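## Task

Take the sticky-note block off the desk and put it on the counter, keeping every carton on the desk off the floor and keeping the robot upright and level.

## Robot and tools

ROBOT. An omnidirectional base carries a column about 1.7 m high. A carriage slides along it (lift_m, 0 to 1) and holds two identical six-joint arms, each ending in a two-finger gripper. Arm bases sit near 0.57 m + lift_m above the floor; carriage parts hang roughly 0.15 m lower. A hand reaches up to 0.78 m from its shoulder but only about 0.38 m below the arm base. The hand is about 0.16 m long, 0.1 m wide (0.14 m opened); fingertips are about 0.005 m thick in the closing direction and 0.02 m wide. The wrist camera sticks out 0.11 m to one side of joint 6. Parked arm: joints 1 to 6 = 0, 0.05, 0.05, 1.45, 0, 0; then the robot is about 0.85 m wide by 0.65 m long.

CAMERAS. carriage_camera faces forward, tilted about 20 degrees down; left_wrist_camera and right_wrist_camera look out past the fingertips. Only the images reveal whether the robot leans.

FRAMES. All lengths in metres. Base frame: origin on the floor below the base centre, x ahead, y to the left, z upward. left_hand and right_hand are reported there, as the midpoint between the finger pads; quat_wxyz maps base axes to hand axes (hand z runs along the fingers, fingers open along hand y; (1,0,0,0) = hand pointing up with joints 1, 5, 6 at 0). Hand readings are often a bit high, more so at long reach. base_odometry is in the frame the base had at scene start, counts wheel turns only (slip looks like travel), heading in rad, left positive, -3.142 to 3.142; expect a degree or two of drift after turns or long strafes.

TOOL move. Optional keys: base, joints, speeds, min_time_s, cameras. base holds one command only, a relative offset from where the base last reported itself: translate_m (forward +, -2 to 2), strafe_m (left +, -2 to 2) or rotate_rad (counter-clockwise +, -6.3 to 6.3). joints is a single object covering both arms, named keys, each an absolute target: lift_m 0 to 1; left_/right_joint1_rad -2.617 to 3.054 (about vertical, 0 ahead, + left); joint2_rad 0 to 3.141 (upper arm 0 back level, 1.57 vertical, 3.14 forward level); joint3_rad 0 to 3.141 (elbow, 0 folded, 3.14 straight); joint4_rad -1.57 to 1.57 (wrist pitch, + lifts fingertips); joint5_rad -1.57 to 1.57 (wrist yaw, + swings fingertips to the right, opposite to joint 1); joint6_rad -2.094 to 2.094 (roll, + clockwise looking from forearm); left_/right_gripper_m 0 to 0.093 (pad gap). Done tolerances: lift 0.004, j1 0.02, j2 0.105, j3 0.06, j4 0.04, j5 0.025, j6 0.02, gripper 0.004. speeds caps this call only: translate_m and strafe_m 0.02 to 0.5 m/s, rotate_rad 0.05 to 1.57 rad/s, lift_m 0.08 to 0.25 m/s (maximum is default). min_time_s (0.1 to 8) stretches each arm and gripper motion to at least that long, reducing path wander (otherwise about 2 cm or more off a straight line). All motions start together. Out-of-range values get the call refused; unknown keys make it invalid. After a refusal or a stop, later move, wait and finished_scene calls in the same reply are skipped. Omitted joints may keep pushing toward earlier targets. Actions last at most 15 s; base drives time out at 14 s.

TOOL wait: seconds 0 to 10, optional cameras; commands nothing. zoom_image: camera plus region [x0, y0, x1, y1] in pixels from the top-left, at most 504 by 504, on that camera's latest image. finished_scene: scene = number of the scene being ended; irreversible, the goal must hold with the robot gone.

RESULTS. The move line reads done or the worst status. off_target: resting short and maybe still pushing. contact_stop or time_out: old target dropped, holds in place. not_followed / joint command not followed: a self-collision check withheld arm targets (gripper still acts); free arms by sending one arm its current readings with joint 1 swung away, then the other in a later call. on_its_own lists uncommanded behaviour; held at is a target, not a reading. motor_effort is percent of maximum with the peak in brackets; a lift effort that keeps dropping while lowering means a hand or load is resting on something. Joint torques wrap at ±28 N m for joints 1 to 3. Gripper on a hard object reads up to 0.005 m narrower (or 0.002 m wider) than it; closed on nothing 0.000 to 0.003. Grip is light just under the touch reading and at full force about 0.005 m below it; open well above the reading to release.

AVOID. Arms colliding or pressing each other (may end the scene). Tipping: risky with carriage high, arms extended or loaded, pushing, sudden stops; about 1.5 kg per outstretched hand can topple it. Backing under a table edge into the column. The base stops on wheel contact only, not arm contact, and arms never stop on contact, so they keep pressing and spring when freed. If stuck, drive about 0.2 m back along the way you came. Heat: extended or loaded arms warm up even while idle; MOTOR HOT appears at 75 °C, and at 100 °C the arm goes limp for 30 to 60 s (OVER-TEMPERATURE FAULT, then limit_stop_at_motor_heat; resend targets). Park arms to cool. Also avoid dropping, releasing moving objects, slamming, hard pushes, and knocking cartons to the floor. Loose objects may occasionally get nudged by outside forces.

Each tool is called after "Emit:" as name(argument=value, ...), one argument or row to a line, values as JSON.

## Session

Emit:
move(
)

Scene clock: 0.00 s.
Joint torques (N m): no reading
base_odometry: x=+0.000 y=+0.000 heading=+0.000
base_status: not commanded
joint_positions: lift_m=+0.300 left_joint1_rad=-0.010 left_joint2_rad=+0.044 left_joint3_rad=+0.048 left_joint4_rad=+1.430 left_joint5_rad=-0.008 left_joint6_rad=-0.004 left_gripper_m=+0.09396 right_joint1_rad=-0.011 right_joint2_rad=+0.047 right_joint3_rad=+0.039 right_joint4_rad=+1.421 right_joint5_rad=-0.003 right_joint6_rad=-0.048 right_gripper_m=+0.09396
joint_status: not commanded
motor_effort: lift_m=+29 drive_wheels=-1
left_hand: x=+0.2675 y=+0.3100 z=+1.2842 quat_wxyz=(+0.998, -0.004, +0.069, -0.007) (m; base frame)
right_hand: x=+0.2731 y=-0.3089 z=+1.2813 quat_wxyz=(+0.996, -0.003, +0.079, -0.029) (m; base frame)
pictures: carriage_camera, left_wrist_camera, right_wrist_camera
Images, in order (width x height): carriage_camera 504x504, left_wrist_camera 504x504, right_wrist_camera 504x504.

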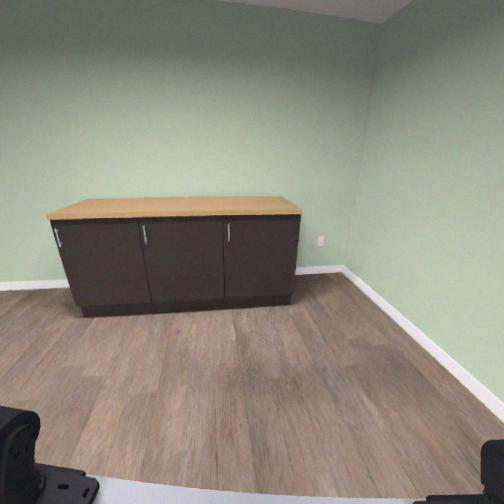

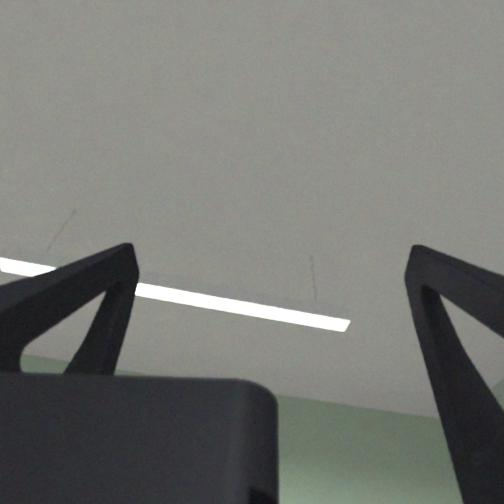

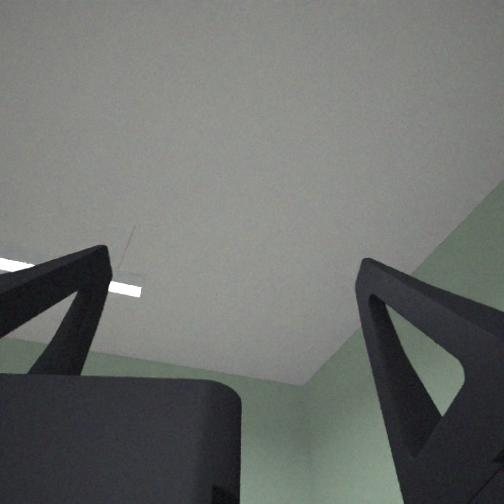

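Emit:
move(
  base={"rotate_rad": 1.2},
  cameras=["carriage_camera"],
)

Emit:
move(
  base={"rotate_rad": 1.2},
  cameras=["carriage_camera"],
)

Emit:
move(
  base={"rotate_rad": 1.2},
  cameras=["carriage_camera"],
)

Emit:
move(
  base={"rotate_rad": 1.2},
  cameras=["carriage_camera"],
)

Scene clock: 16.97 s.
Joint torques (N m): left_arm=[0.61 4.3 5.93 -0.22 -0.1 -0.04] | right_arm=[-0.08 4.22 7.24 -0.04 0 -0.12]
move: done
base_odometry: x=+0.000 y=+0.000 heading=+1.200
base_status: done
joint_positions: lift_m=+0.300 left_joint1_rad=-0.010 left_joint2_rad=+0.044 left_joint3_rad=+0.048 left_joint4_rad=+1.430 left_joint5_rad=-0.008 left_joint6_rad=-0.004 left_gripper_m=+0.09396 right_joint1_rad=-0.011 right_joint2_rad=+0.047 right_joint3_rad=+0.039 right_joint4_rad=+1.420 right_joint5_rad=-0.003 right_joint6_rad=-0.048 right_gripper_m=+0.09396
joint_status: not commanded
motor_effort: lift_m=+30(30) drive_wheels=+6(20)
left_hand: x=+0.2675 y=+0.3100 z=+1.2842 quat_wxyz=(+0.998, -0.004, +0.069, -0.007) (m; base frame)
right_hand: x=+0.2733 y=-0.3089 z=+1.2813 quat_wxyz=(+0.996, -0.003, +0.079, -0.029) (m; base frame)
pictures: carriage_camera
Images, in order (width x height): carriage_camera 504x504.

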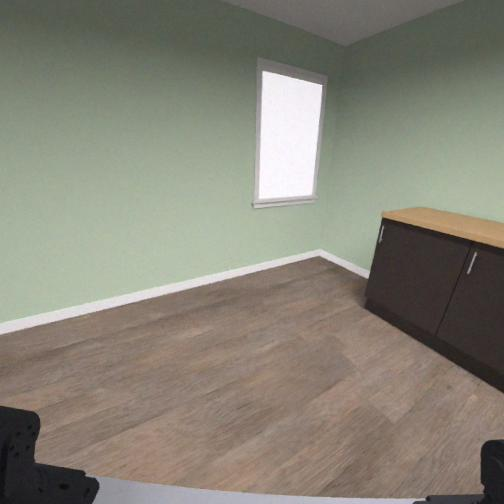

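Scene clock: 19.73 s.
Joint torques (N m): left_arm=[0.69 4.3 6.01 -0.21 -0.15 -0.04] | right_arm=[-0.01 4.27 7.23 -0.03 0 -0.11]
move: done
base_odometry: x=+0.000 y=+0.000 heading=+2.399
base_status: done
joint_positions: lift_m=+0.300 left_joint1_rad=-0.010 left_joint2_rad=+0.044 left_joint3_rad=+0.048 left_joint4_rad=+1.429 left_joint5_rad=-0.008 left_joint6_rad=-0.004 left_gripper_m=+0.09397 right_joint1_rad=-0.011 right_joint2_rad=+0.047 right_joint3_rad=+0.039 right_joint4_rad=+1.420 right_joint5_rad=-0.003 right_joint6_rad=-0.048 right_gripper_m=+0.09397
joint_status: not commanded
motor_effort: lift_m=+30(30) drive_wheels=+6(13)
left_hand: x=+0.2676 y=+0.3100 z=+1.2841 quat_wxyz=(+0.998, -0.004, +0.069, -0.007) (m; base frame)
right_hand: x=+0.2734 y=-0.3089 z=+1.2813 quat_wxyz=(+0.996, -0.003, +0.079, -0.029) (m; base frame)
pictures: carriage_camera
Images, in order (width x height): carriage_camera 504x504.

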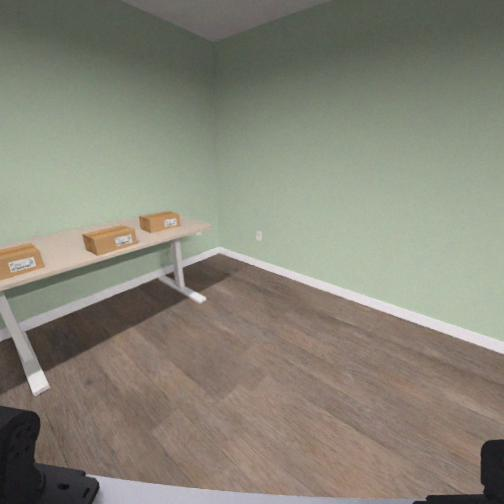

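Scene clock: 22.50 s.
Joint torques (N m): left_arm=[0.59 4.29 6 -0.2 -0.12 -0.05] | right_arm=[-0.02 4.23 7.19 -0.04 -0.01 -0.11]
move: done
base_odometry: x=+0.000 y=+0.000 heading=-2.685
base_status: done
joint_positions: lift_m=+0.300 left_joint1_rad=-0.010 left_joint2_rad=+0.044 left_joint3_rad=+0.048 left_joint4_rad=+1.429 left_joint5_rad=-0.008 left_joint6_rad=-0.004 left_gripper_m=+0.09398 right_joint1_rad=-0.011 right_joint2_rad=+0.047 right_joint3_rad=+0.039 right_joint4_rad=+1.419 right_joint5_rad=-0.003 right_joint6_rad=-0.048 right_gripper_m=+0.09398
joint_status: not commanded
motor_effort: lift_m=+30(30) drive_wheels=+7(14)
left_hand: x=+0.2676 y=+0.3100 z=+1.2841 quat_wxyz=(+0.998, -0.004, +0.069, -0.007) (m; base frame)
right_hand: x=+0.2734 y=-0.3089 z=+1.2813 quat_wxyz=(+0.996, -0.003, +0.079, -0.029) (m; base frame)
pictures: carriage_camera
Images, in order (width x height): carriage_camera 504x504.

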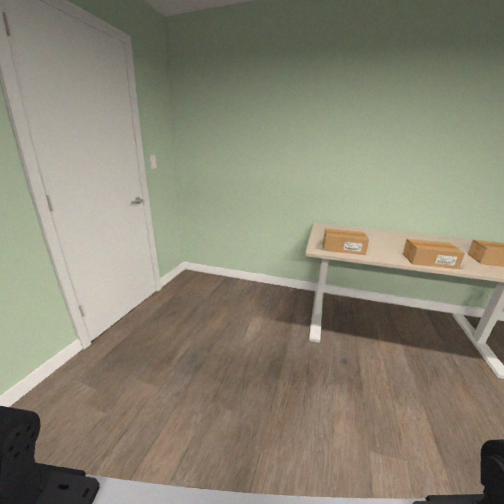

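Scene clock: 25.27 s.
Joint torques (N m): left_arm=[0.59 4.26 6.01 -0.19 -0.11 -0.06] | right_arm=[-0.06 4.26 7.16 -0.03 0.01 -0.12]
move: done
base_odometry: x=+0.000 y=+0.000 heading=-1.485
base_status: done
joint_positions: lift_m=+0.300 left_joint1_rad=-0.010 left_joint2_rad=+0.044 left_joint3_rad=+0.048 left_joint4_rad=+1.429 left_joint5_rad=-0.008 left_joint6_rad=-0.004 left_gripper_m=+0.09398 right_joint1_rad=-0.011 right_joint2_rad=+0.047 right_joint3_rad=+0.039 right_joint4_rad=+1.419 right_joint5_rad=-0.003 right_joint6_rad=-0.048 right_gripper_m=+0.09398
joint_status: not commanded
motor_effort: lift_m=+29(30) drive_wheels=+5(13)
left_hand: x=+0.2677 y=+0.3100 z=+1.2841 quat_wxyz=(+0.998, -0.004, +0.069, -0.007) (m; base frame)
right_hand: x=+0.2735 y=-0.3089 z=+1.2813 quat_wxyz=(+0.996, -0.003, +0.080, -0.029) (m; base frame)
pictures: carriage_camera
Images, in order (width x height): carriage_camera 504x504.

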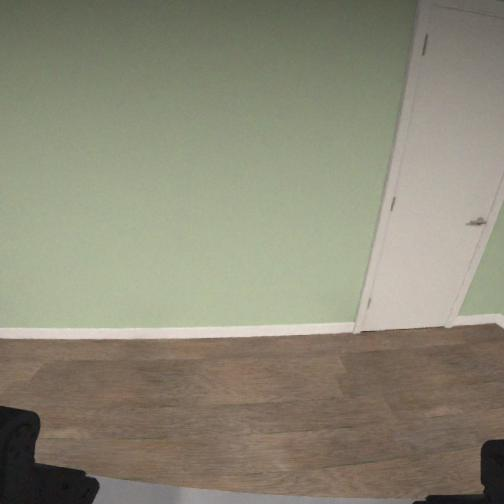

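Emit:
move(
  base={"rotate_rad": -1.6},
  joints={"lift_m": 0.6},
  cameras=["carriage_camera"],
)

Emit:
zoom_image(
  camera="carriage_camera",
  region=[60, 180, 440, 380],
)

Scene clock: 34.90 s.
Joint torques (N m): left_arm=[0.55 4.31 6 -0.2 -0.13 -0.05] | right_arm=[-0.03 4.23 7.17 -0.03 0 -0.12]
move: done
base_odometry: x=+0.000 y=+0.000 heading=-3.085
base_status: done
joint_positions: lift_m=+0.600 left_joint1_rad=-0.010 left_joint2_rad=+0.044 left_joint3_rad=+0.048 left_joint4_rad=+1.429 left_joint5_rad=-0.008 left_joint6_rad=-0.004 left_gripper_m=+0.09398 right_joint1_rad=-0.011 right_joint2_rad=+0.047 right_joint3_rad=+0.039 right_joint4_rad=+1.419 right_joint5_rad=-0.003 right_joint6_rad=-0.048 right_gripper_m=+0.09398
joint_status: all done
motor_effort: lift_m=+31(38) drive_wheels=+5(18)
left_hand: x=+0.2677 y=+0.3101 z=+1.5840 quat_wxyz=(+0.998, -0.004, +0.069, -0.007) (m; base frame)
right_hand: x=+0.2737 y=-0.3089 z=+1.5811 quat_wxyz=(+0.996, -0.003, +0.080, -0.029) (m; base frame)
pictures: carriage_camera
Images, in order (width x height): carriage_camera 504x504.

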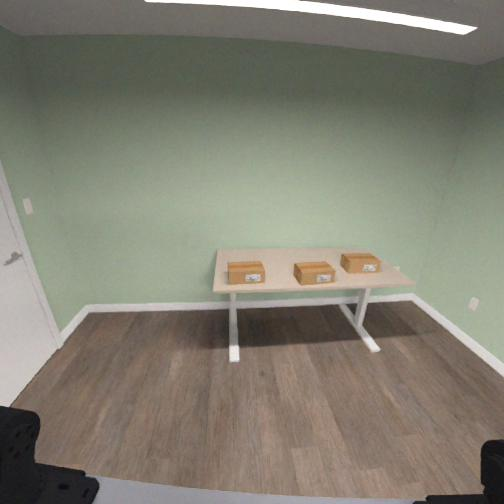

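Scaled by 1.326 from the camera's 504x504 image, which has a finer 720x720 frame.

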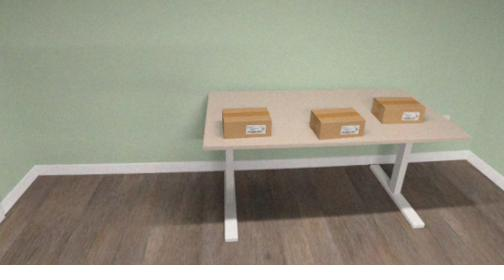

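Emit:
move(
  base={"translate_m": 0.8},
  joints={"lift_m": 1.0},
  cameras=["carriage_camera"],
)

Emit:
zoom_image(
  camera="carriage_camera",
  region=[150, 250, 450, 400],
)

Scene clock: 43.83 s.
Joint torques (N m): left_arm=[0.64 4.36 6.11 -0.18 -0.11 -0.05] | right_arm=[-0.01 4.25 7.24 0.02 0 -0.12]
move: done
base_odometry: x=-0.799 y=-0.044 heading=-3.086
base_status: done
joint_positions: lift_m=+0.997 left_joint1_rad=-0.010 left_joint2_rad=+0.044 left_joint3_rad=+0.048 left_joint4_rad=+1.428 left_joint5_rad=-0.008 left_joint6_rad=-0.004 left_gripper_m=+0.09398 right_joint1_rad=-0.011 right_joint2_rad=+0.047 right_joint3_rad=+0.039 right_joint4_rad=+1.416 right_joint5_rad=-0.003 right_joint6_rad=-0.048 right_gripper_m=+0.09398
joint_status: all done
joint sent to its limit — lift_m, upper limit.
motor_effort: lift_m=+31(38) drive_wheels=-10(21)
left_hand: x=+0.2679 y=+0.3101 z=+1.9811 quat_wxyz=(+0.998, -0.004, +0.069, -0.007) (m; base frame)
right_hand: x=+0.2743 y=-0.3090 z=+1.9781 quat_wxyz=(+0.996, -0.003, +0.081, -0.029) (m; base frame)
pictures: carriage_camera
Images, in order (width x height): carriage_camera 504x504.

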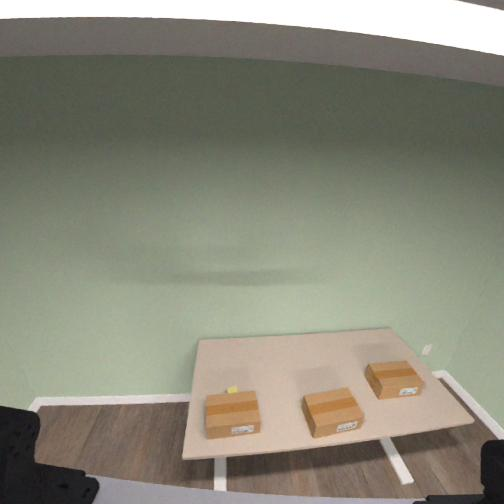

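Scaled by 1.680 from the camera's 504x504 image, which has a finer 720x720 frame.

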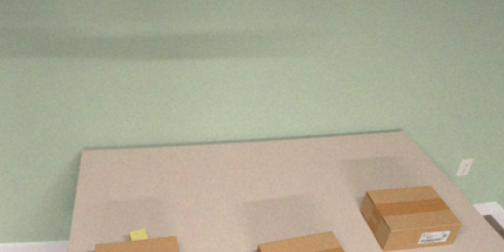

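Emit:
move(
  joints={"lift_m": 0.6},
  cameras=[],
)

Emit:
move(
  joints={"left_joint1_rad": 0, "left_joint2_rad": 2.2, "left_joint3_rad": 1.6, "left_joint4_rad": -0.97},
  min_time_s=2.5,
)

Emit:
move(
  joints={"left_joint1_rad": 0, "left_joint2_rad": 2.8, "left_joint3_rad": 1.8, "left_joint4_rad": -0.57},
  min_time_s=2,
)

Scene clock: 87.80 s.
Joint torques (N m): left_arm=[0.57 4.36 5.97 -0.21 -0.11 -0.05] | right_arm=[-0.06 4.25 7.16 0 0.01 -0.11]
move: done
base_odometry: x=-0.799 y=-0.044 heading=-3.086
base_status: not commanded
joint_positions: lift_m=+0.600 left_joint1_rad=-0.010 left_joint2_rad=+0.044 left_joint3_rad=+0.048 left_joint4_rad=+1.428 left_joint5_rad=-0.008 left_joint6_rad=-0.004 left_gripper_m=+0.09398 right_joint1_rad=-0.011 right_joint2_rad=+0.047 right_joint3_rad=+0.039 right_joint4_rad=+1.416 right_joint5_rad=-0.003 right_joint6_rad=-0.048 right_gripper_m=+0.09398
joint_status: all done
motor_effort: lift_m=+27(28) drive_wheels=-11(13)
left_hand: x=+0.2679 y=+0.3101 z=+1.5843 quat_wxyz=(+0.998, -0.004, +0.069, -0.007) (m; base frame)
right_hand: x=+0.2743 y=-0.3090 z=+1.5814 quat_wxyz=(+0.996, -0.003, +0.081, -0.029) (m; base frame)
pictures: none
No camera images: "cameras" was empty.

Scene clock: 90.73 s.
Joint torques (N m): left_arm=[1.13 -12.04 8.7 0.43 -0.12 -0.05] | right_arm=[-0.02 4.26 7.23 0.01 0 -0.11]
move: done
base_odometry: x=-0.799 y=-0.044 heading=-3.086
base_status: not commanded
joint_positions: lift_m=+0.600 left_joint1_rad=-0.007 left_joint2_rad=+2.182 left_joint3_rad=+1.578 left_joint4_rad=-0.954 left_joint5_rad=-0.008 left_joint6_rad=-0.004 left_gripper_m=+0.09398 right_joint1_rad=-0.011 right_joint2_rad=+0.047 right_joint3_rad=+0.039 right_joint4_rad=+1.416 right_joint5_rad=-0.003 right_joint6_rad=-0.048 right_gripper_m=+0.09398
joint_status: all done
motor_effort: lift_m=+27(28) drive_wheels=-11(12)
left_hand: x=+0.6433 y=+0.3076 z=+1.1487 quat_wxyz=(+0.006, +0.002, +1.000, +0.004) (m; base frame)
right_hand: x=+0.2743 y=-0.3090 z=+1.5814 quat_wxyz=(+0.996, -0.003, +0.081, -0.029) (m; base frame)
pictures: carriage_camera, left_wrist_camera, right_wrist_camera
Images, in order (width x height): carriage_camera 504x504, left_wrist_camera 504x504, right_wrist_camera 504x504.

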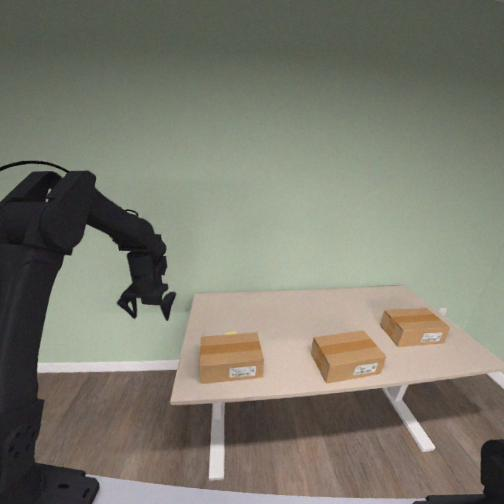

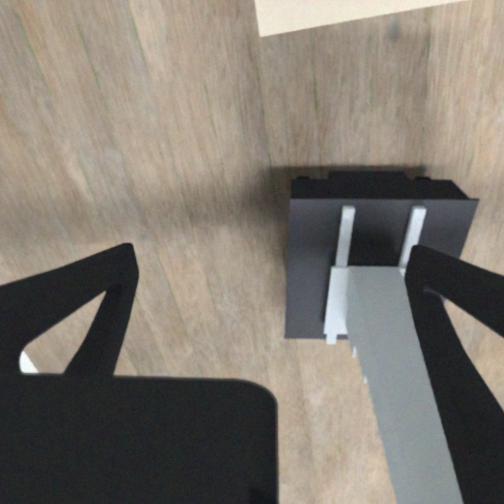

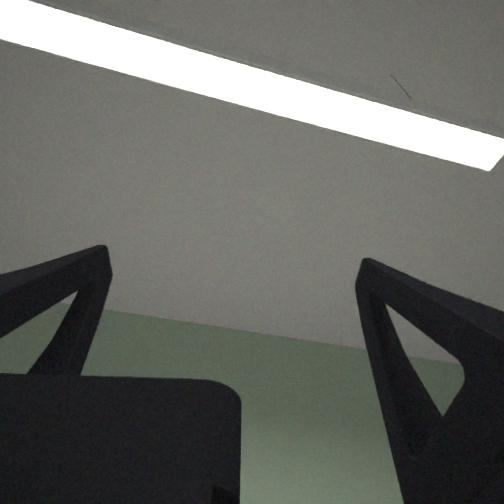

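Scene clock: 93.03 s.
Joint torques (N m): left_arm=[1.17 -14.23 7.05 0.7 -0.11 -0.05] | right_arm=[0.03 4.23 7.19 0.01 0.02 -0.12]
move: done
base_odometry: x=-0.799 y=-0.044 heading=-3.086
base_status: not commanded
joint_positions: lift_m=+0.600 left_joint1_rad=-0.007 left_joint2_rad=+2.779 left_joint3_rad=+1.782 left_joint4_rad=-0.582 left_joint5_rad=-0.008 left_joint6_rad=-0.004 left_gripper_m=+0.09398 right_joint1_rad=-0.011 right_joint2_rad=+0.047 right_joint3_rad=+0.039 right_joint4_rad=+1.416 right_joint5_rad=-0.003 right_joint6_rad=-0.048 right_gripper_m=+0.09398
joint_status: all done
motor_effort: lift_m=+27(28) drive_wheels=-11(12)
left_hand: x=+0.6811 y=+0.3073 z=+0.9430 quat_wxyz=(-0.004, +0.002, +1.000, +0.004) (m; base frame)
right_hand: x=+0.2743 y=-0.3090 z=+1.5814 quat_wxyz=(+0.996, -0.003, +0.081, -0.029) (m; base frame)
pictures: carriage_camera, left_wrist_camera, right_wrist_camera
Images, in order (width x height): carriage_camera 504x504, left_wrist_camera 504x504, right_wrist_camera 504x504.

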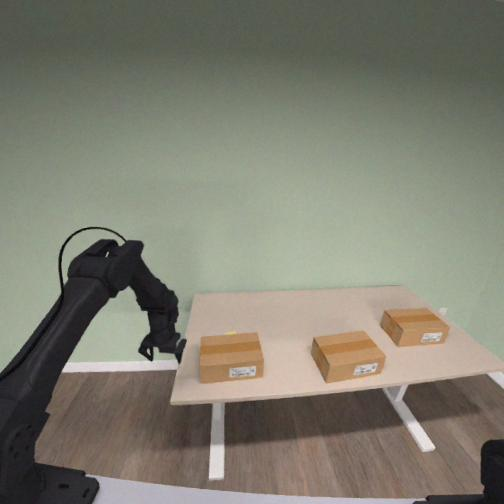

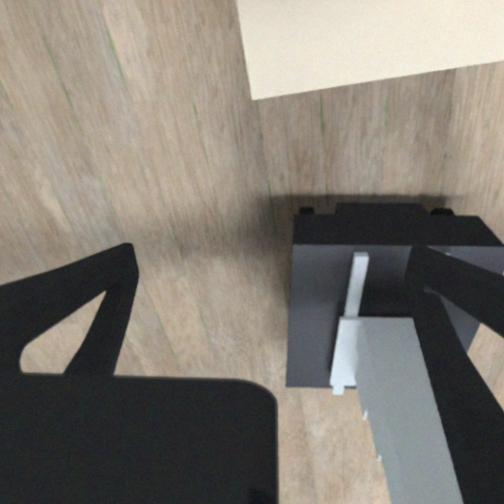

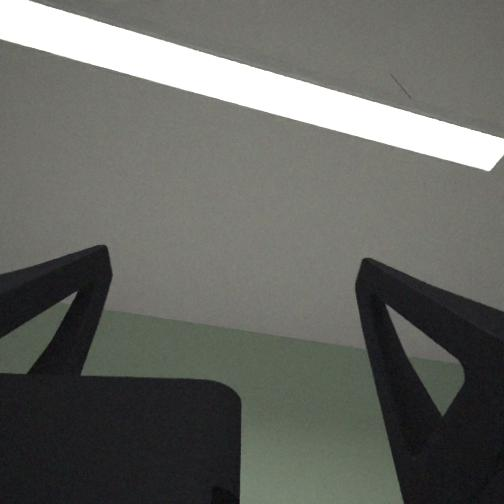

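Emit:
move(
  base={"rotate_rad": 0.13},
  joints={"lift_m": 0.75, "left_joint2_rad": 3.023, "left_joint3_rad": 1.959, "left_joint4_rad": -0.507},
  min_time_s=1.5,
  cameras=["carriage_camera", "left_wrist_camera"],
)

Emit:
move(
  base={"strafe_m": -0.317},
  cameras=["carriage_camera", "left_wrist_camera"],
)

Emit:
move(
  base={"translate_m": 0.28},
  cameras=["carriage_camera", "left_wrist_camera"],
)

Scene clock: 163.37 s.
Joint torques (N m): left_arm=[0.35 -14.27 6.71 0.69 -0.12 -0.05] | right_arm=[0.01 4.21 7.2 0 0.01 -0.11]
move: done
base_odometry: x=-0.799 y=-0.044 heading=-2.956
base_status: done
joint_positions: lift_m=+0.750 left_joint1_rad=+0.005 left_joint2_rad=+2.999 left_joint3_rad=+1.942 left_joint4_rad=-0.519 left_joint5_rad=-0.009 left_joint6_rad=-0.004 left_gripper_m=+0.09398 right_joint1_rad=-0.011 right_joint2_rad=+0.047 right_joint3_rad=+0.039 right_joint4_rad=+1.417 right_joint5_rad=-0.003 right_joint6_rad=-0.048 right_gripper_m=+0.09398
joint_status: all done
motor_effort: lift_m=+31(38) drive_wheels=+3(15)
left_hand: x=+0.6856 y=+0.3129 z=+1.0258 quat_wxyz=(-0.002, -0.004, +1.000, +0.004) (m; base frame)
right_hand: x=+0.2742 y=-0.3090 z=+1.7311 quat_wxyz=(+0.996, -0.003, +0.081, -0.029) (m; base frame)
pictures: carriage_camera, left_wrist_camera
Images, in order (width x height): carriage_camera 504x504, left_wrist_camera 504x504.

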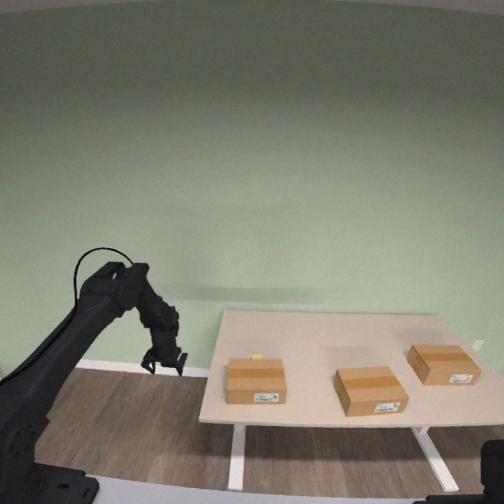

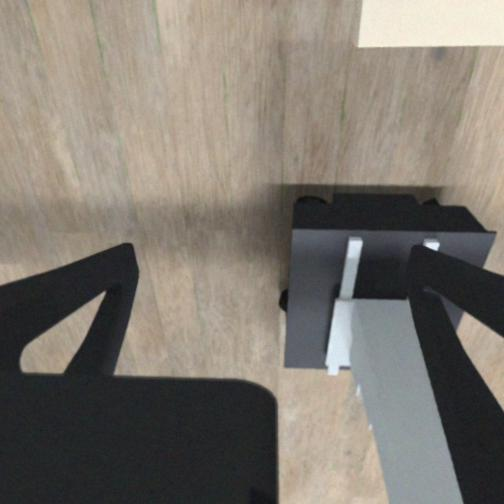

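Scene clock: 165.90 s.
Joint torques (N m): left_arm=[0.65 -14.26 6.67 0.66 -0.17 -0.05] | right_arm=[-0.12 4.25 7.19 0 0.01 -0.12]
move: done
base_odometry: x=-0.858 y=+0.268 heading=-2.956
base_status: done
joint_positions: lift_m=+0.750 left_joint1_rad=-0.002 left_joint2_rad=+2.999 left_joint3_rad=+1.942 left_joint4_rad=-0.515 left_joint5_rad=-0.009 left_joint6_rad=-0.004 left_gripper_m=+0.09398 right_joint1_rad=-0.010 right_joint2_rad=+0.047 right_joint3_rad=+0.039 right_joint4_rad=+1.417 right_joint5_rad=-0.003 right_joint6_rad=-0.048 right_gripper_m=+0.09398
joint_status: not commanded
motor_effort: lift_m=+31(31) drive_wheels=-5(21)
left_hand: x=+0.6864 y=+0.3098 z=+1.0256 quat_wxyz=(-0.001, -0.001, +1.000, +0.004) (m; base frame)
right_hand: x=+0.2742 y=-0.3089 z=+1.7311 quat_wxyz=(+0.996, -0.003, +0.081, -0.029) (m; base frame)
pictures: carriage_camera, left_wrist_camera
Images, in order (width x height): carriage_camera 504x504, left_wrist_camera 504x504.

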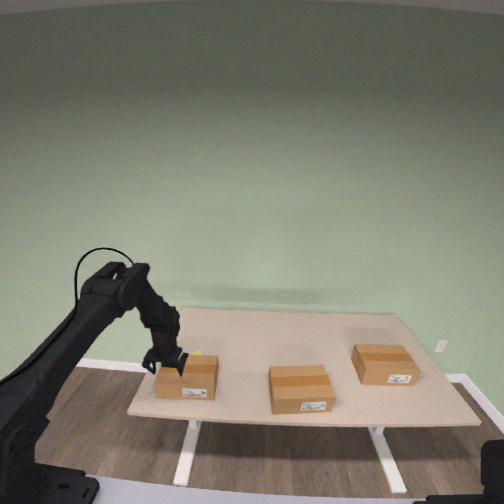

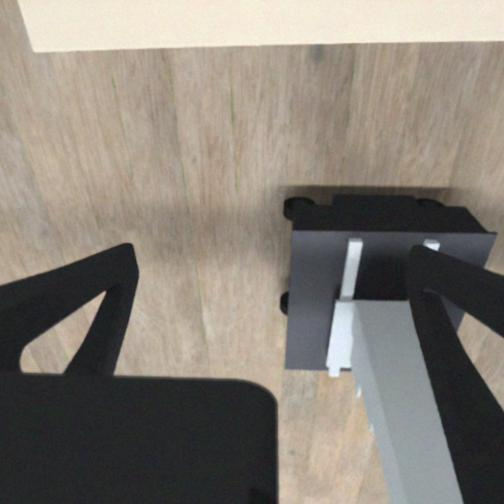

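Scene clock: 168.30 s.
Joint torques (N m): left_arm=[0.8 -14.32 6.69 0.61 -0.11 -0.06] | right_arm=[-0.12 4.22 7.23 0.03 0.01 -0.11]
move: done
base_odometry: x=-1.133 y=+0.216 heading=-2.957
base_status: done
joint_positions: lift_m=+0.750 left_joint1_rad=-0.002 left_joint2_rad=+2.999 left_joint3_rad=+1.942 left_joint4_rad=-0.511 left_joint5_rad=-0.009 left_joint6_rad=-0.004 left_gripper_m=+0.09398 right_joint1_rad=-0.010 right_joint2_rad=+0.047 right_joint3_rad=+0.039 right_joint4_rad=+1.415 right_joint5_rad=-0.003 right_joint6_rad=-0.048 right_gripper_m=+0.09398
joint_status: not commanded
motor_effort: lift_m=+31(31) drive_wheels=-9(16)
left_hand: x=+0.6875 y=+0.3098 z=+1.0256 quat_wxyz=(+0.002, -0.001, +1.000, +0.004) (m; base frame)
right_hand: x=+0.2747 y=-0.3089 z=+1.7310 quat_wxyz=(+0.996, -0.003, +0.082, -0.029) (m; base frame)
pictures: carriage_camera, left_wrist_camera
Images, in order (width x height): carriage_camera 504x504, left_wrist_camera 504x504.

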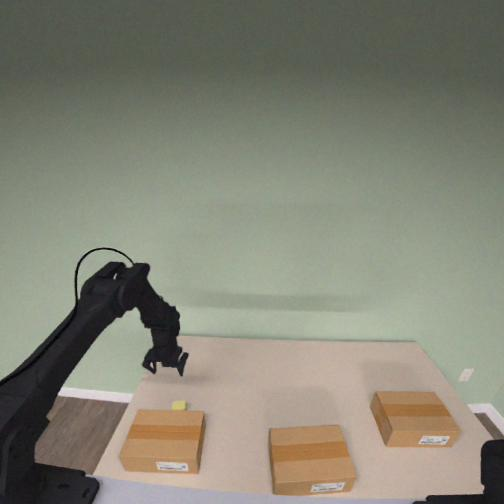

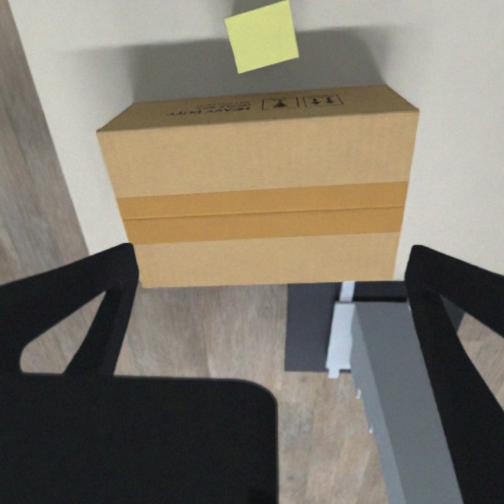

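Emit:
zoom_image(
  camera="left_wrist_camera",
  region=[180, 0, 430, 140],
)

Emit:
zoom_image(
  camera="carriage_camera",
  region=[100, 330, 260, 490],
)

Emit:
move(
  joints={"lift_m": 0.65},
  cameras=["carriage_camera", "left_wrist_camera"],
)

Scaled by 2.016 from the camera's 504x504 image, which has a finer 720x720 frame.

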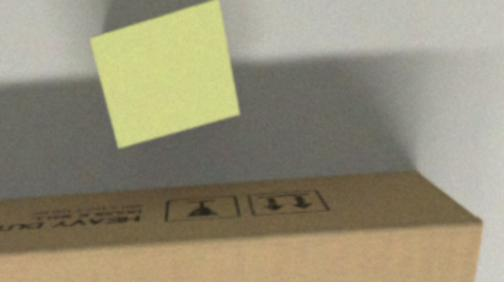

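Scaled by 3.150 from the camera's 504x504 image, which has a finer 720x720 frame.

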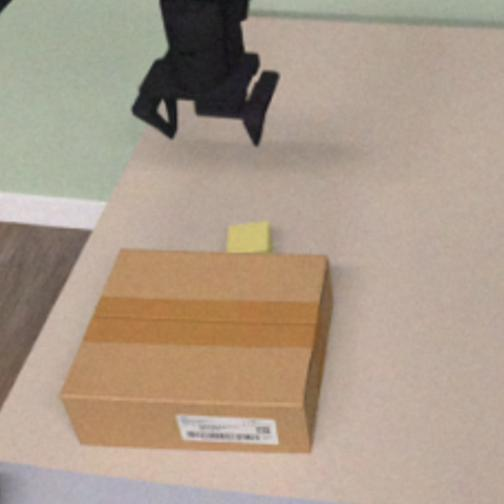

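Scene clock: 193.10 s.
Joint torques (N m): left_arm=[0.81 -16.12 5.94 0.56 -0.11 -0.06] | right_arm=[-0.06 4.23 7.23 0.01 0 -0.11]
move: done
base_odometry: x=-1.133 y=+0.216 heading=-2.957
base_status: not commanded
joint_positions: lift_m=+0.650 left_joint1_rad=-0.002 left_joint2_rad=+3.017 left_joint3_rad=+1.949 left_joint4_rad=-0.507 left_joint5_rad=-0.009 left_joint6_rad=-0.004 left_gripper_m=+0.09398 right_joint1_rad=-0.010 right_joint2_rad=+0.047 right_joint3_rad=+0.039 right_joint4_rad=+1.415 right_joint5_rad=-0.003 right_joint6_rad=-0.048 right_gripper_m=+0.09398
joint_status: all done
motor_effort: lift_m=+28(29) drive_wheels=+5(10)
left_hand: x=+0.6843 y=+0.3098 z=+0.9195 quat_wxyz=(-0.002, -0.001, +1.000, +0.004) (m; base frame)
right_hand: x=+0.2746 y=-0.3089 z=+1.6313 quat_wxyz=(+0.996, -0.003, +0.082, -0.029) (m; base frame)
pictures: carriage_camera, left_wrist_camera
Images, in order (width x height): carriage_camera 504x504, left_wrist_camera 504x504.

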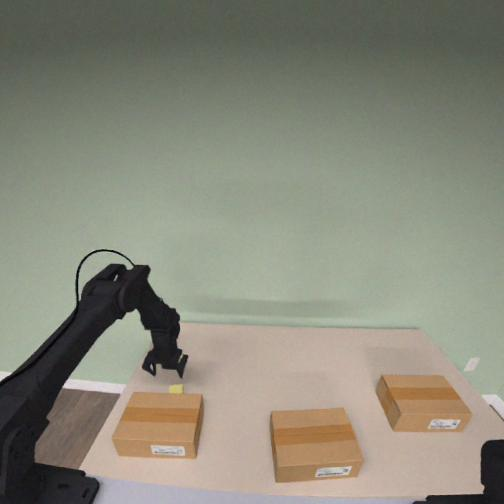

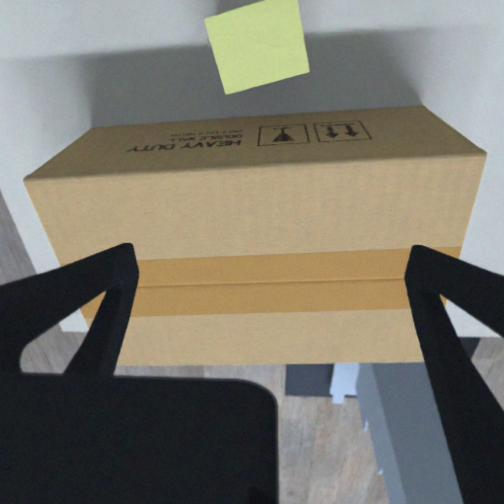

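Emit:
move(
  base={"translate_m": 0.035},
  joints={"left_joint6_rad": -0.24},
  cameras=["carriage_camera", "left_wrist_camera"],
)

Emit:
move(
  joints={"lift_m": 0.58},
  cameras=["carriage_camera", "left_wrist_camera"],
)

Scene clock: 221.13 s.
Joint torques (N m): left_arm=[0.79 -16.01 5.96 0.55 -0.12 -0.15] | right_arm=[-0.06 4.19 7.15 0.04 0.01 -0.12]
move: done
base_odometry: x=-1.168 y=+0.210 heading=-2.957
base_status: done
joint_positions: lift_m=+0.650 left_joint1_rad=-0.002 left_joint2_rad=+3.017 left_joint3_rad=+1.949 left_joint4_rad=-0.507 left_joint5_rad=-0.009 left_joint6_rad=-0.231 left_gripper_m=+0.09399 right_joint1_rad=-0.010 right_joint2_rad=+0.047 right_joint3_rad=+0.039 right_joint4_rad=+1.414 right_joint5_rad=-0.003 right_joint6_rad=-0.048 right_gripper_m=+0.09398
joint_status: all done
motor_effort: lift_m=+28(28) drive_wheels=+2(14)
left_hand: x=+0.6843 y=+0.3098 z=+0.9195 quat_wxyz=(-0.002, -0.114, +0.993, +0.005) (m; base frame)
right_hand: x=+0.2746 y=-0.3089 z=+1.6313 quat_wxyz=(+0.996, -0.003, +0.082, -0.029) (m; base frame)
pictures: carriage_camera, left_wrist_camera
Images, in order (width x height): carriage_camera 504x504, left_wrist_camera 504x504.

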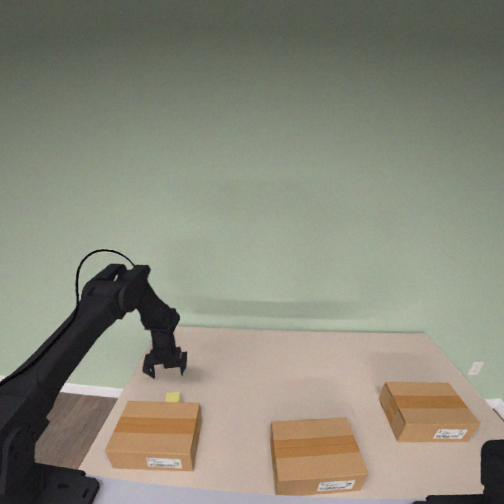

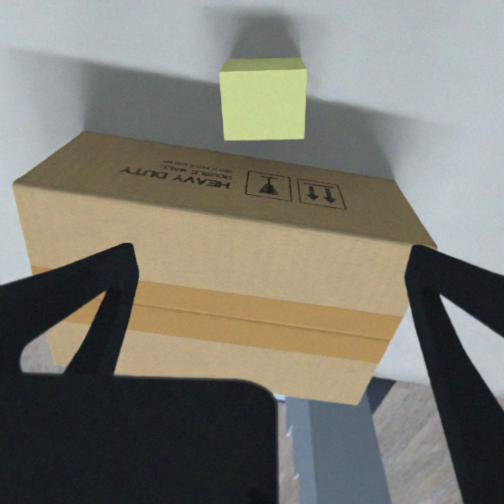

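Scene clock: 221.93 s.
Joint torques (N m): left_arm=[0.73 -16.21 5.71 0.55 -0.13 -0.15] | right_arm=[-0.08 4.23 7.24 0.04 0.01 -0.11]
move: done
base_odometry: x=-1.168 y=+0.210 heading=-2.957
base_status: not commanded
joint_positions: lift_m=+0.580 left_joint1_rad=-0.002 left_joint2_rad=+3.019 left_joint3_rad=+1.950 left_joint4_rad=-0.506 left_joint5_rad=-0.009 left_joint6_rad=-0.231 left_gripper_m=+0.09399 right_joint1_rad=-0.010 right_joint2_rad=+0.047 right_joint3_rad=+0.039 right_joint4_rad=+1.415 right_joint5_rad=-0.003 right_joint6_rad=-0.048 right_gripper_m=+0.09398
joint_status: all done
motor_effort: lift_m=+28(28) drive_wheels=-6(8)
left_hand: x=+0.6845 y=+0.3098 z=+0.8489 quat_wxyz=(-0.001, -0.115, +0.993, +0.005) (m; base frame)
right_hand: x=+0.2745 y=-0.3089 z=+1.5613 quat_wxyz=(+0.996, -0.003, +0.081, -0.029) (m; base frame)
pictures: carriage_camera, left_wrist_camera
Images, in order (width x height): carriage_camera 504x504, left_wrist_camera 504x504.

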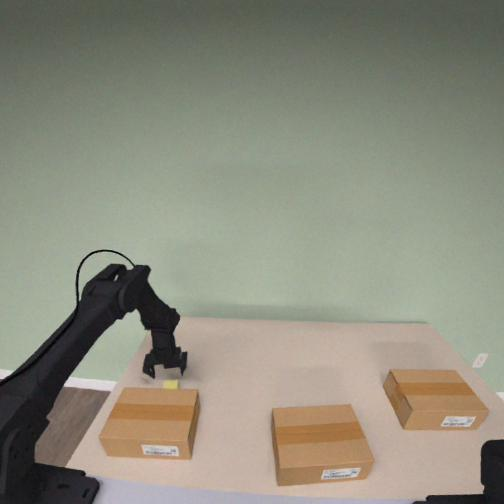

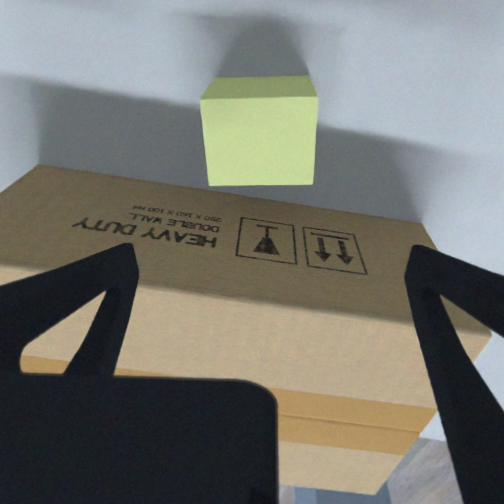

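Emit:
move(
  base={"translate_m": 0.016},
  joints={"lift_m": 0.545},
  cameras=["left_wrist_camera"],
)

Scene clock: 234.77 s.
Joint torques (N m): left_arm=[0.8 -16.27 5.75 0.53 -0.13 -0.15] | right_arm=[-0.08 4.26 7.2 0.01 0.01 -0.12]
move: done
base_odometry: x=-1.184 y=+0.207 heading=-2.958
base_status: done
joint_positions: lift_m=+0.545 left_joint1_rad=-0.002 left_joint2_rad=+3.020 left_joint3_rad=+1.950 left_joint4_rad=-0.506 left_joint5_rad=-0.009 left_joint6_rad=-0.231 left_gripper_m=+0.09399 right_joint1_rad=-0.010 right_joint2_rad=+0.047 right_joint3_rad=+0.039 right_joint4_rad=+1.416 right_joint5_rad=-0.003 right_joint6_rad=-0.048 right_gripper_m=+0.09398
joint_status: all done
motor_effort: lift_m=+27(29) drive_wheels=-5(11)
left_hand: x=+0.6837 y=+0.3098 z=+0.8131 quat_wxyz=(-0.002, -0.115, +0.993, +0.005) (m; base frame)
right_hand: x=+0.2744 y=-0.3089 z=+1.5263 quat_wxyz=(+0.996, -0.003, +0.081, -0.029) (m; base frame)
pictures: left_wrist_camera
Images, in order (width x height): left_wrist_camera 504x504.

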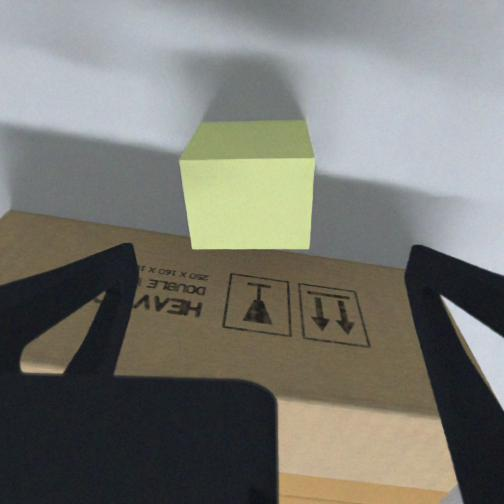

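Emit:
move(
  joints={"left_joint1_rad": 0.02, "lift_m": 0.525},
  cameras=["left_wrist_camera", "carriage_camera"],
)

Emit:
zoom_image(
  camera="carriage_camera",
  region=[80, 330, 240, 490],
)

Scene clock: 247.10 s.
Joint torques (N m): left_arm=[0.72 -16.53 5.74 0.53 -0.14 -0.15] | right_arm=[-0.05 4.31 7.2 0.03 0 -0.12]
move: done
base_odometry: x=-1.184 y=+0.207 heading=-2.958
base_status: not commanded
joint_positions: lift_m=+0.525 left_joint1_rad=+0.019 left_joint2_rad=+3.022 left_joint3_rad=+1.951 left_joint4_rad=-0.506 left_joint5_rad=-0.009 left_joint6_rad=-0.231 left_gripper_m=+0.09399 right_joint1_rad=-0.010 right_joint2_rad=+0.047 right_joint3_rad=+0.039 right_joint4_rad=+1.416 right_joint5_rad=-0.003 right_joint6_rad=-0.048 right_gripper_m=+0.09398
joint_status: all done
motor_effort: lift_m=+28(29) drive_wheels=+1(7)
left_hand: x=+0.6837 y=+0.3189 z=+0.7928 quat_wxyz=(-0.002, -0.125, +0.992, +0.005) (m; base frame)
right_hand: x=+0.2744 y=-0.3089 z=+1.5063 quat_wxyz=(+0.996, -0.003, +0.081, -0.029) (m; base frame)
pictures: carriage_camera, left_wrist_camera
Images, in order (width x height): carriage_camera 504x504, left_wrist_camera 504x504.

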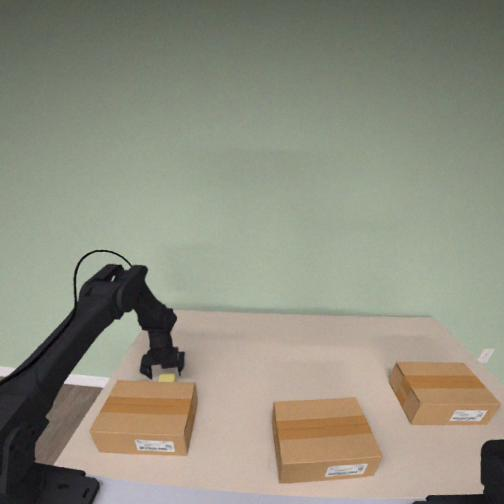

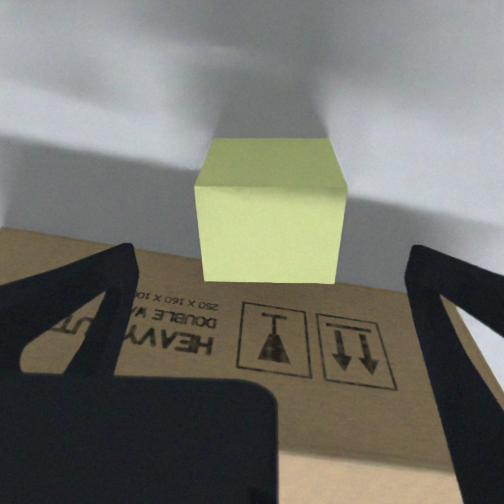

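Scaled by 3.150 from the camera's 504x504 image, which has a finer 720x720 frame.

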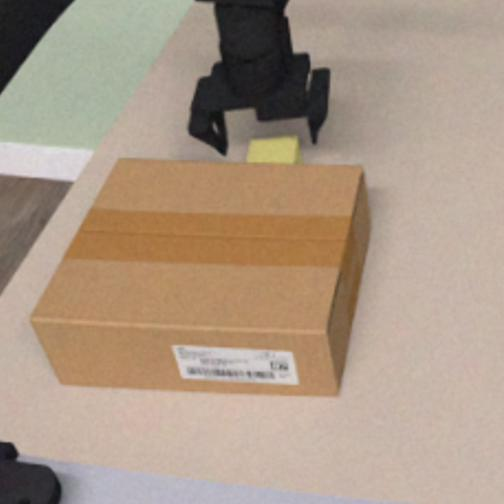

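Emit:
move(
  joints={"lift_m": 0.507},
  speeds={"lift_m": 0.08},
  cameras=["left_wrist_camera"],
)

Scene clock: 260.13 s.
Joint torques (N m): left_arm=[0.76 -16.59 5.59 0.49 -0.13 -0.14] | right_arm=[-0.1 4.19 7.16 0.03 0 -0.12]
move: done
base_odometry: x=-1.184 y=+0.207 heading=-2.958
base_status: not commanded
joint_positions: lift_m=+0.507 left_joint1_rad=+0.019 left_joint2_rad=+3.022 left_joint3_rad=+1.952 left_joint4_rad=-0.506 left_joint5_rad=-0.009 left_joint6_rad=-0.231 left_gripper_m=+0.09399 right_joint1_rad=-0.010 right_joint2_rad=+0.047 right_joint3_rad=+0.039 right_joint4_rad=+1.416 right_joint5_rad=-0.003 right_joint6_rad=-0.048 right_gripper_m=+0.09398
joint_status: all done
motor_effort: lift_m=+27(28) drive_wheels=-6(7)
left_hand: x=+0.6837 y=+0.3189 z=+0.7746 quat_wxyz=(-0.002, -0.125, +0.992, +0.005) (m; base frame)
right_hand: x=+0.2744 y=-0.3089 z=+1.4883 quat_wxyz=(+0.996, -0.003, +0.081, -0.029) (m; base frame)
pictures: left_wrist_camera
Images, in order (width x height): left_wrist_camera 504x504.

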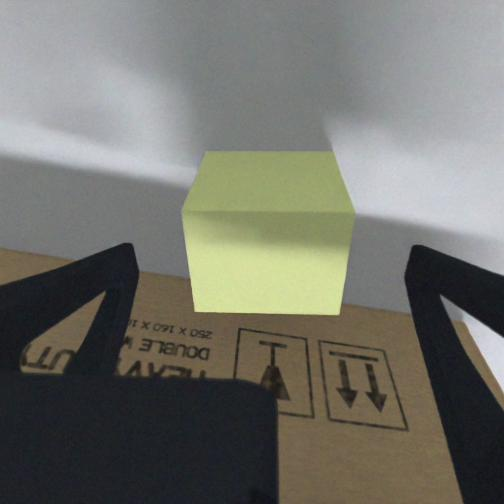

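Emit:
move(
  joints={"lift_m": 0.479},
  speeds={"lift_m": 0.08},
  cameras=["left_wrist_camera"],
)

Scene clock: 270.60 s.
Joint torques (N m): left_arm=[0.81 -16.75 5.49 0.55 -0.15 -0.15] | right_arm=[-0.1 4.18 7.2 0.01 0.01 -0.11]
move: done
base_odometry: x=-1.184 y=+0.207 heading=-2.958
base_status: not commanded
joint_positions: lift_m=+0.479 left_joint1_rad=+0.019 left_joint2_rad=+3.023 left_joint3_rad=+1.953 left_joint4_rad=-0.506 left_joint5_rad=-0.009 left_joint6_rad=-0.231 left_gripper_m=+0.09399 right_joint1_rad=-0.010 right_joint2_rad=+0.047 right_joint3_rad=+0.039 right_joint4_rad=+1.416 right_joint5_rad=-0.003 right_joint6_rad=-0.048 right_gripper_m=+0.09398
joint_status: all done
motor_effort: lift_m=+28(30) drive_wheels=+1(7)
left_hand: x=+0.6838 y=+0.3189 z=+0.7464 quat_wxyz=(-0.002, -0.125, +0.992, +0.005) (m; base frame)
right_hand: x=+0.2744 y=-0.3089 z=+1.4603 quat_wxyz=(+0.996, -0.003, +0.081, -0.029) (m; base frame)
pictures: left_wrist_camera
Images, in order (width x height): left_wrist_camera 504x504.

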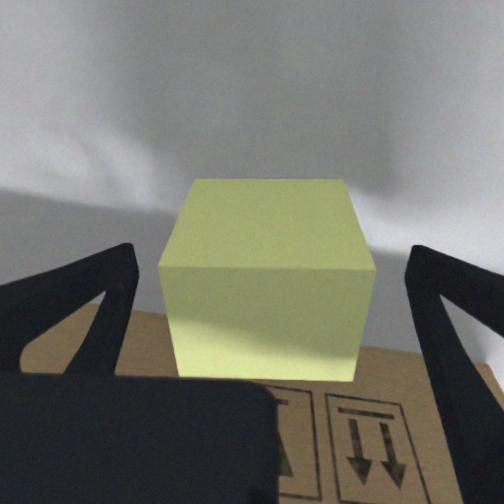

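Emit:
move(
  joints={"left_gripper_m": 0.05},
  min_time_s=1.5,
  cameras=["left_wrist_camera"],
)

Scene clock: 276.97 s.
Joint torques (N m): left_arm=[0.69 -16.61 5.52 0.53 -0.13 -0.14] | right_arm=[-0.06 4.25 7.21 0.01 0 -0.11]
move: done
base_odometry: x=-1.184 y=+0.207 heading=-2.958
base_status: not commanded
joint_positions: lift_m=+0.479 left_joint1_rad=+0.019 left_joint2_rad=+3.023 left_joint3_rad=+1.953 left_joint4_rad=-0.506 left_joint5_rad=-0.009 left_joint6_rad=-0.232 left_gripper_m=+0.05109 right_joint1_rad=-0.010 right_joint2_rad=+0.047 right_joint3_rad=+0.039 right_joint4_rad=+1.416 right_joint5_rad=-0.003 right_joint6_rad=-0.048 right_gripper_m=+0.09398
joint_status: all done
motor_effort: lift_m=+28(28) drive_wheels=+0(4)
left_hand: x=+0.6838 y=+0.3189 z=+0.7464 quat_wxyz=(-0.002, -0.125, +0.992, +0.005) (m; base frame)
right_hand: x=+0.2744 y=-0.3089 z=+1.4603 quat_wxyz=(+0.996, -0.003, +0.081, -0.029) (m; base frame)
pictures: left_wrist_camera
Images, in order (width x height): left_wrist_camera 504x504.

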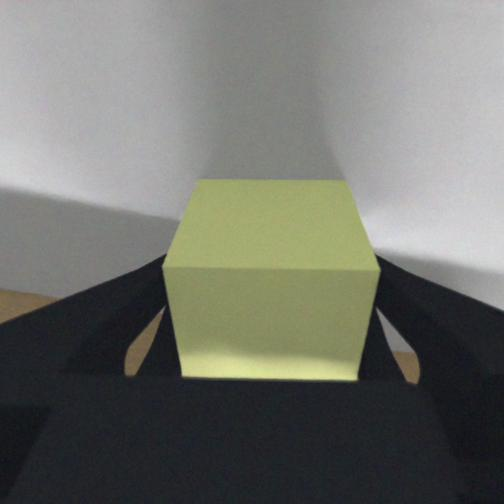

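Emit:
move(
  joints={"left_gripper_m": 0.045},
  min_time_s=0.5,
  cameras=[],
)

Emit:
move(
  joints={"lift_m": 0.52},
  speeds={"lift_m": 0.1},
  cameras=["left_wrist_camera"],
)

Scene clock: 281.27 s.
Joint torques (N m): left_arm=[0.7 -16.59 5.55 0.53 -0.13 -0.14] | right_arm=[-0.08 4.25 7.17 0.02 0 -0.12]
move: off_target
base_odometry: x=-1.184 y=+0.207 heading=-2.958
base_status: not commanded
joint_positions: lift_m=+0.479 left_joint1_rad=+0.019 left_joint2_rad=+3.023 left_joint3_rad=+1.953 left_joint4_rad=-0.506 left_joint5_rad=-0.009 left_joint6_rad=-0.232 left_gripper_m=+0.05108 right_joint1_rad=-0.010 right_joint2_rad=+0.047 right_joint3_rad=+0.039 right_joint4_rad=+1.416 right_joint5_rad=-0.003 right_joint6_rad=-0.048 right_gripper_m=+0.09398
joint_status: left_gripper_m off_target (ended at +0.05108, target +0.04500)
motor_effort: lift_m=+28(28) drive_wheels=+3(3)
left_hand: x=+0.6838 y=+0.3189 z=+0.7464 quat_wxyz=(-0.002, -0.125, +0.992, +0.005) (m; base frame)
right_hand: x=+0.2744 y=-0.3089 z=+1.4603 quat_wxyz=(+0.996, -0.003, +0.081, -0.029) (m; base frame)
pictures: none
No camera images: "cameras" was empty.

Scene clock: 282.07 s.
Joint torques (N m): left_arm=[0.61 -16.81 5.65 0.54 -0.14 -0.15] | right_arm=[-0.06 4.26 7.17 0.01 -0.01 -0.12]
move: done
base_odometry: x=-1.184 y=+0.207 heading=-2.958
base_status: not commanded
joint_positions: lift_m=+0.520 left_joint1_rad=+0.019 left_joint2_rad=+3.024 left_joint3_rad=+1.953 left_joint4_rad=-0.505 left_joint5_rad=-0.009 left_joint6_rad=-0.232 left_gripper_m=+0.05108 right_joint1_rad=-0.010 right_joint2_rad=+0.047 right_joint3_rad=+0.039 right_joint4_rad=+1.416 right_joint5_rad=-0.003 right_joint6_rad=-0.048 right_gripper_m=+0.09398
joint_status: all done
motor_effort: lift_m=+31(38) drive_wheels=+2(6)
left_hand: x=+0.6833 y=+0.3189 z=+0.7865 quat_wxyz=(-0.003, -0.125, +0.992, +0.005) (m; base frame)
right_hand: x=+0.2744 y=-0.3089 z=+1.5010 quat_wxyz=(+0.996, -0.003, +0.081, -0.029) (m; base frame)
pictures: left_wrist_camera
Images, in order (width x height): left_wrist_camera 504x504.

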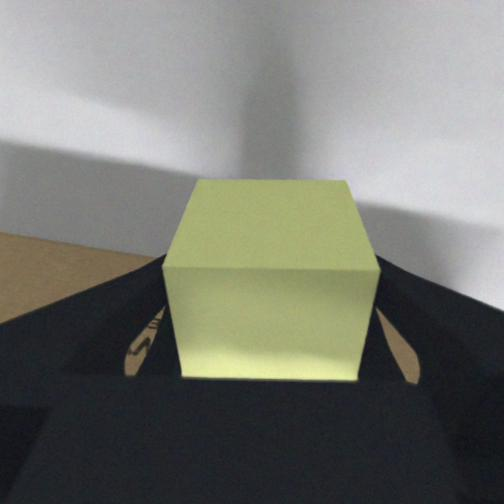

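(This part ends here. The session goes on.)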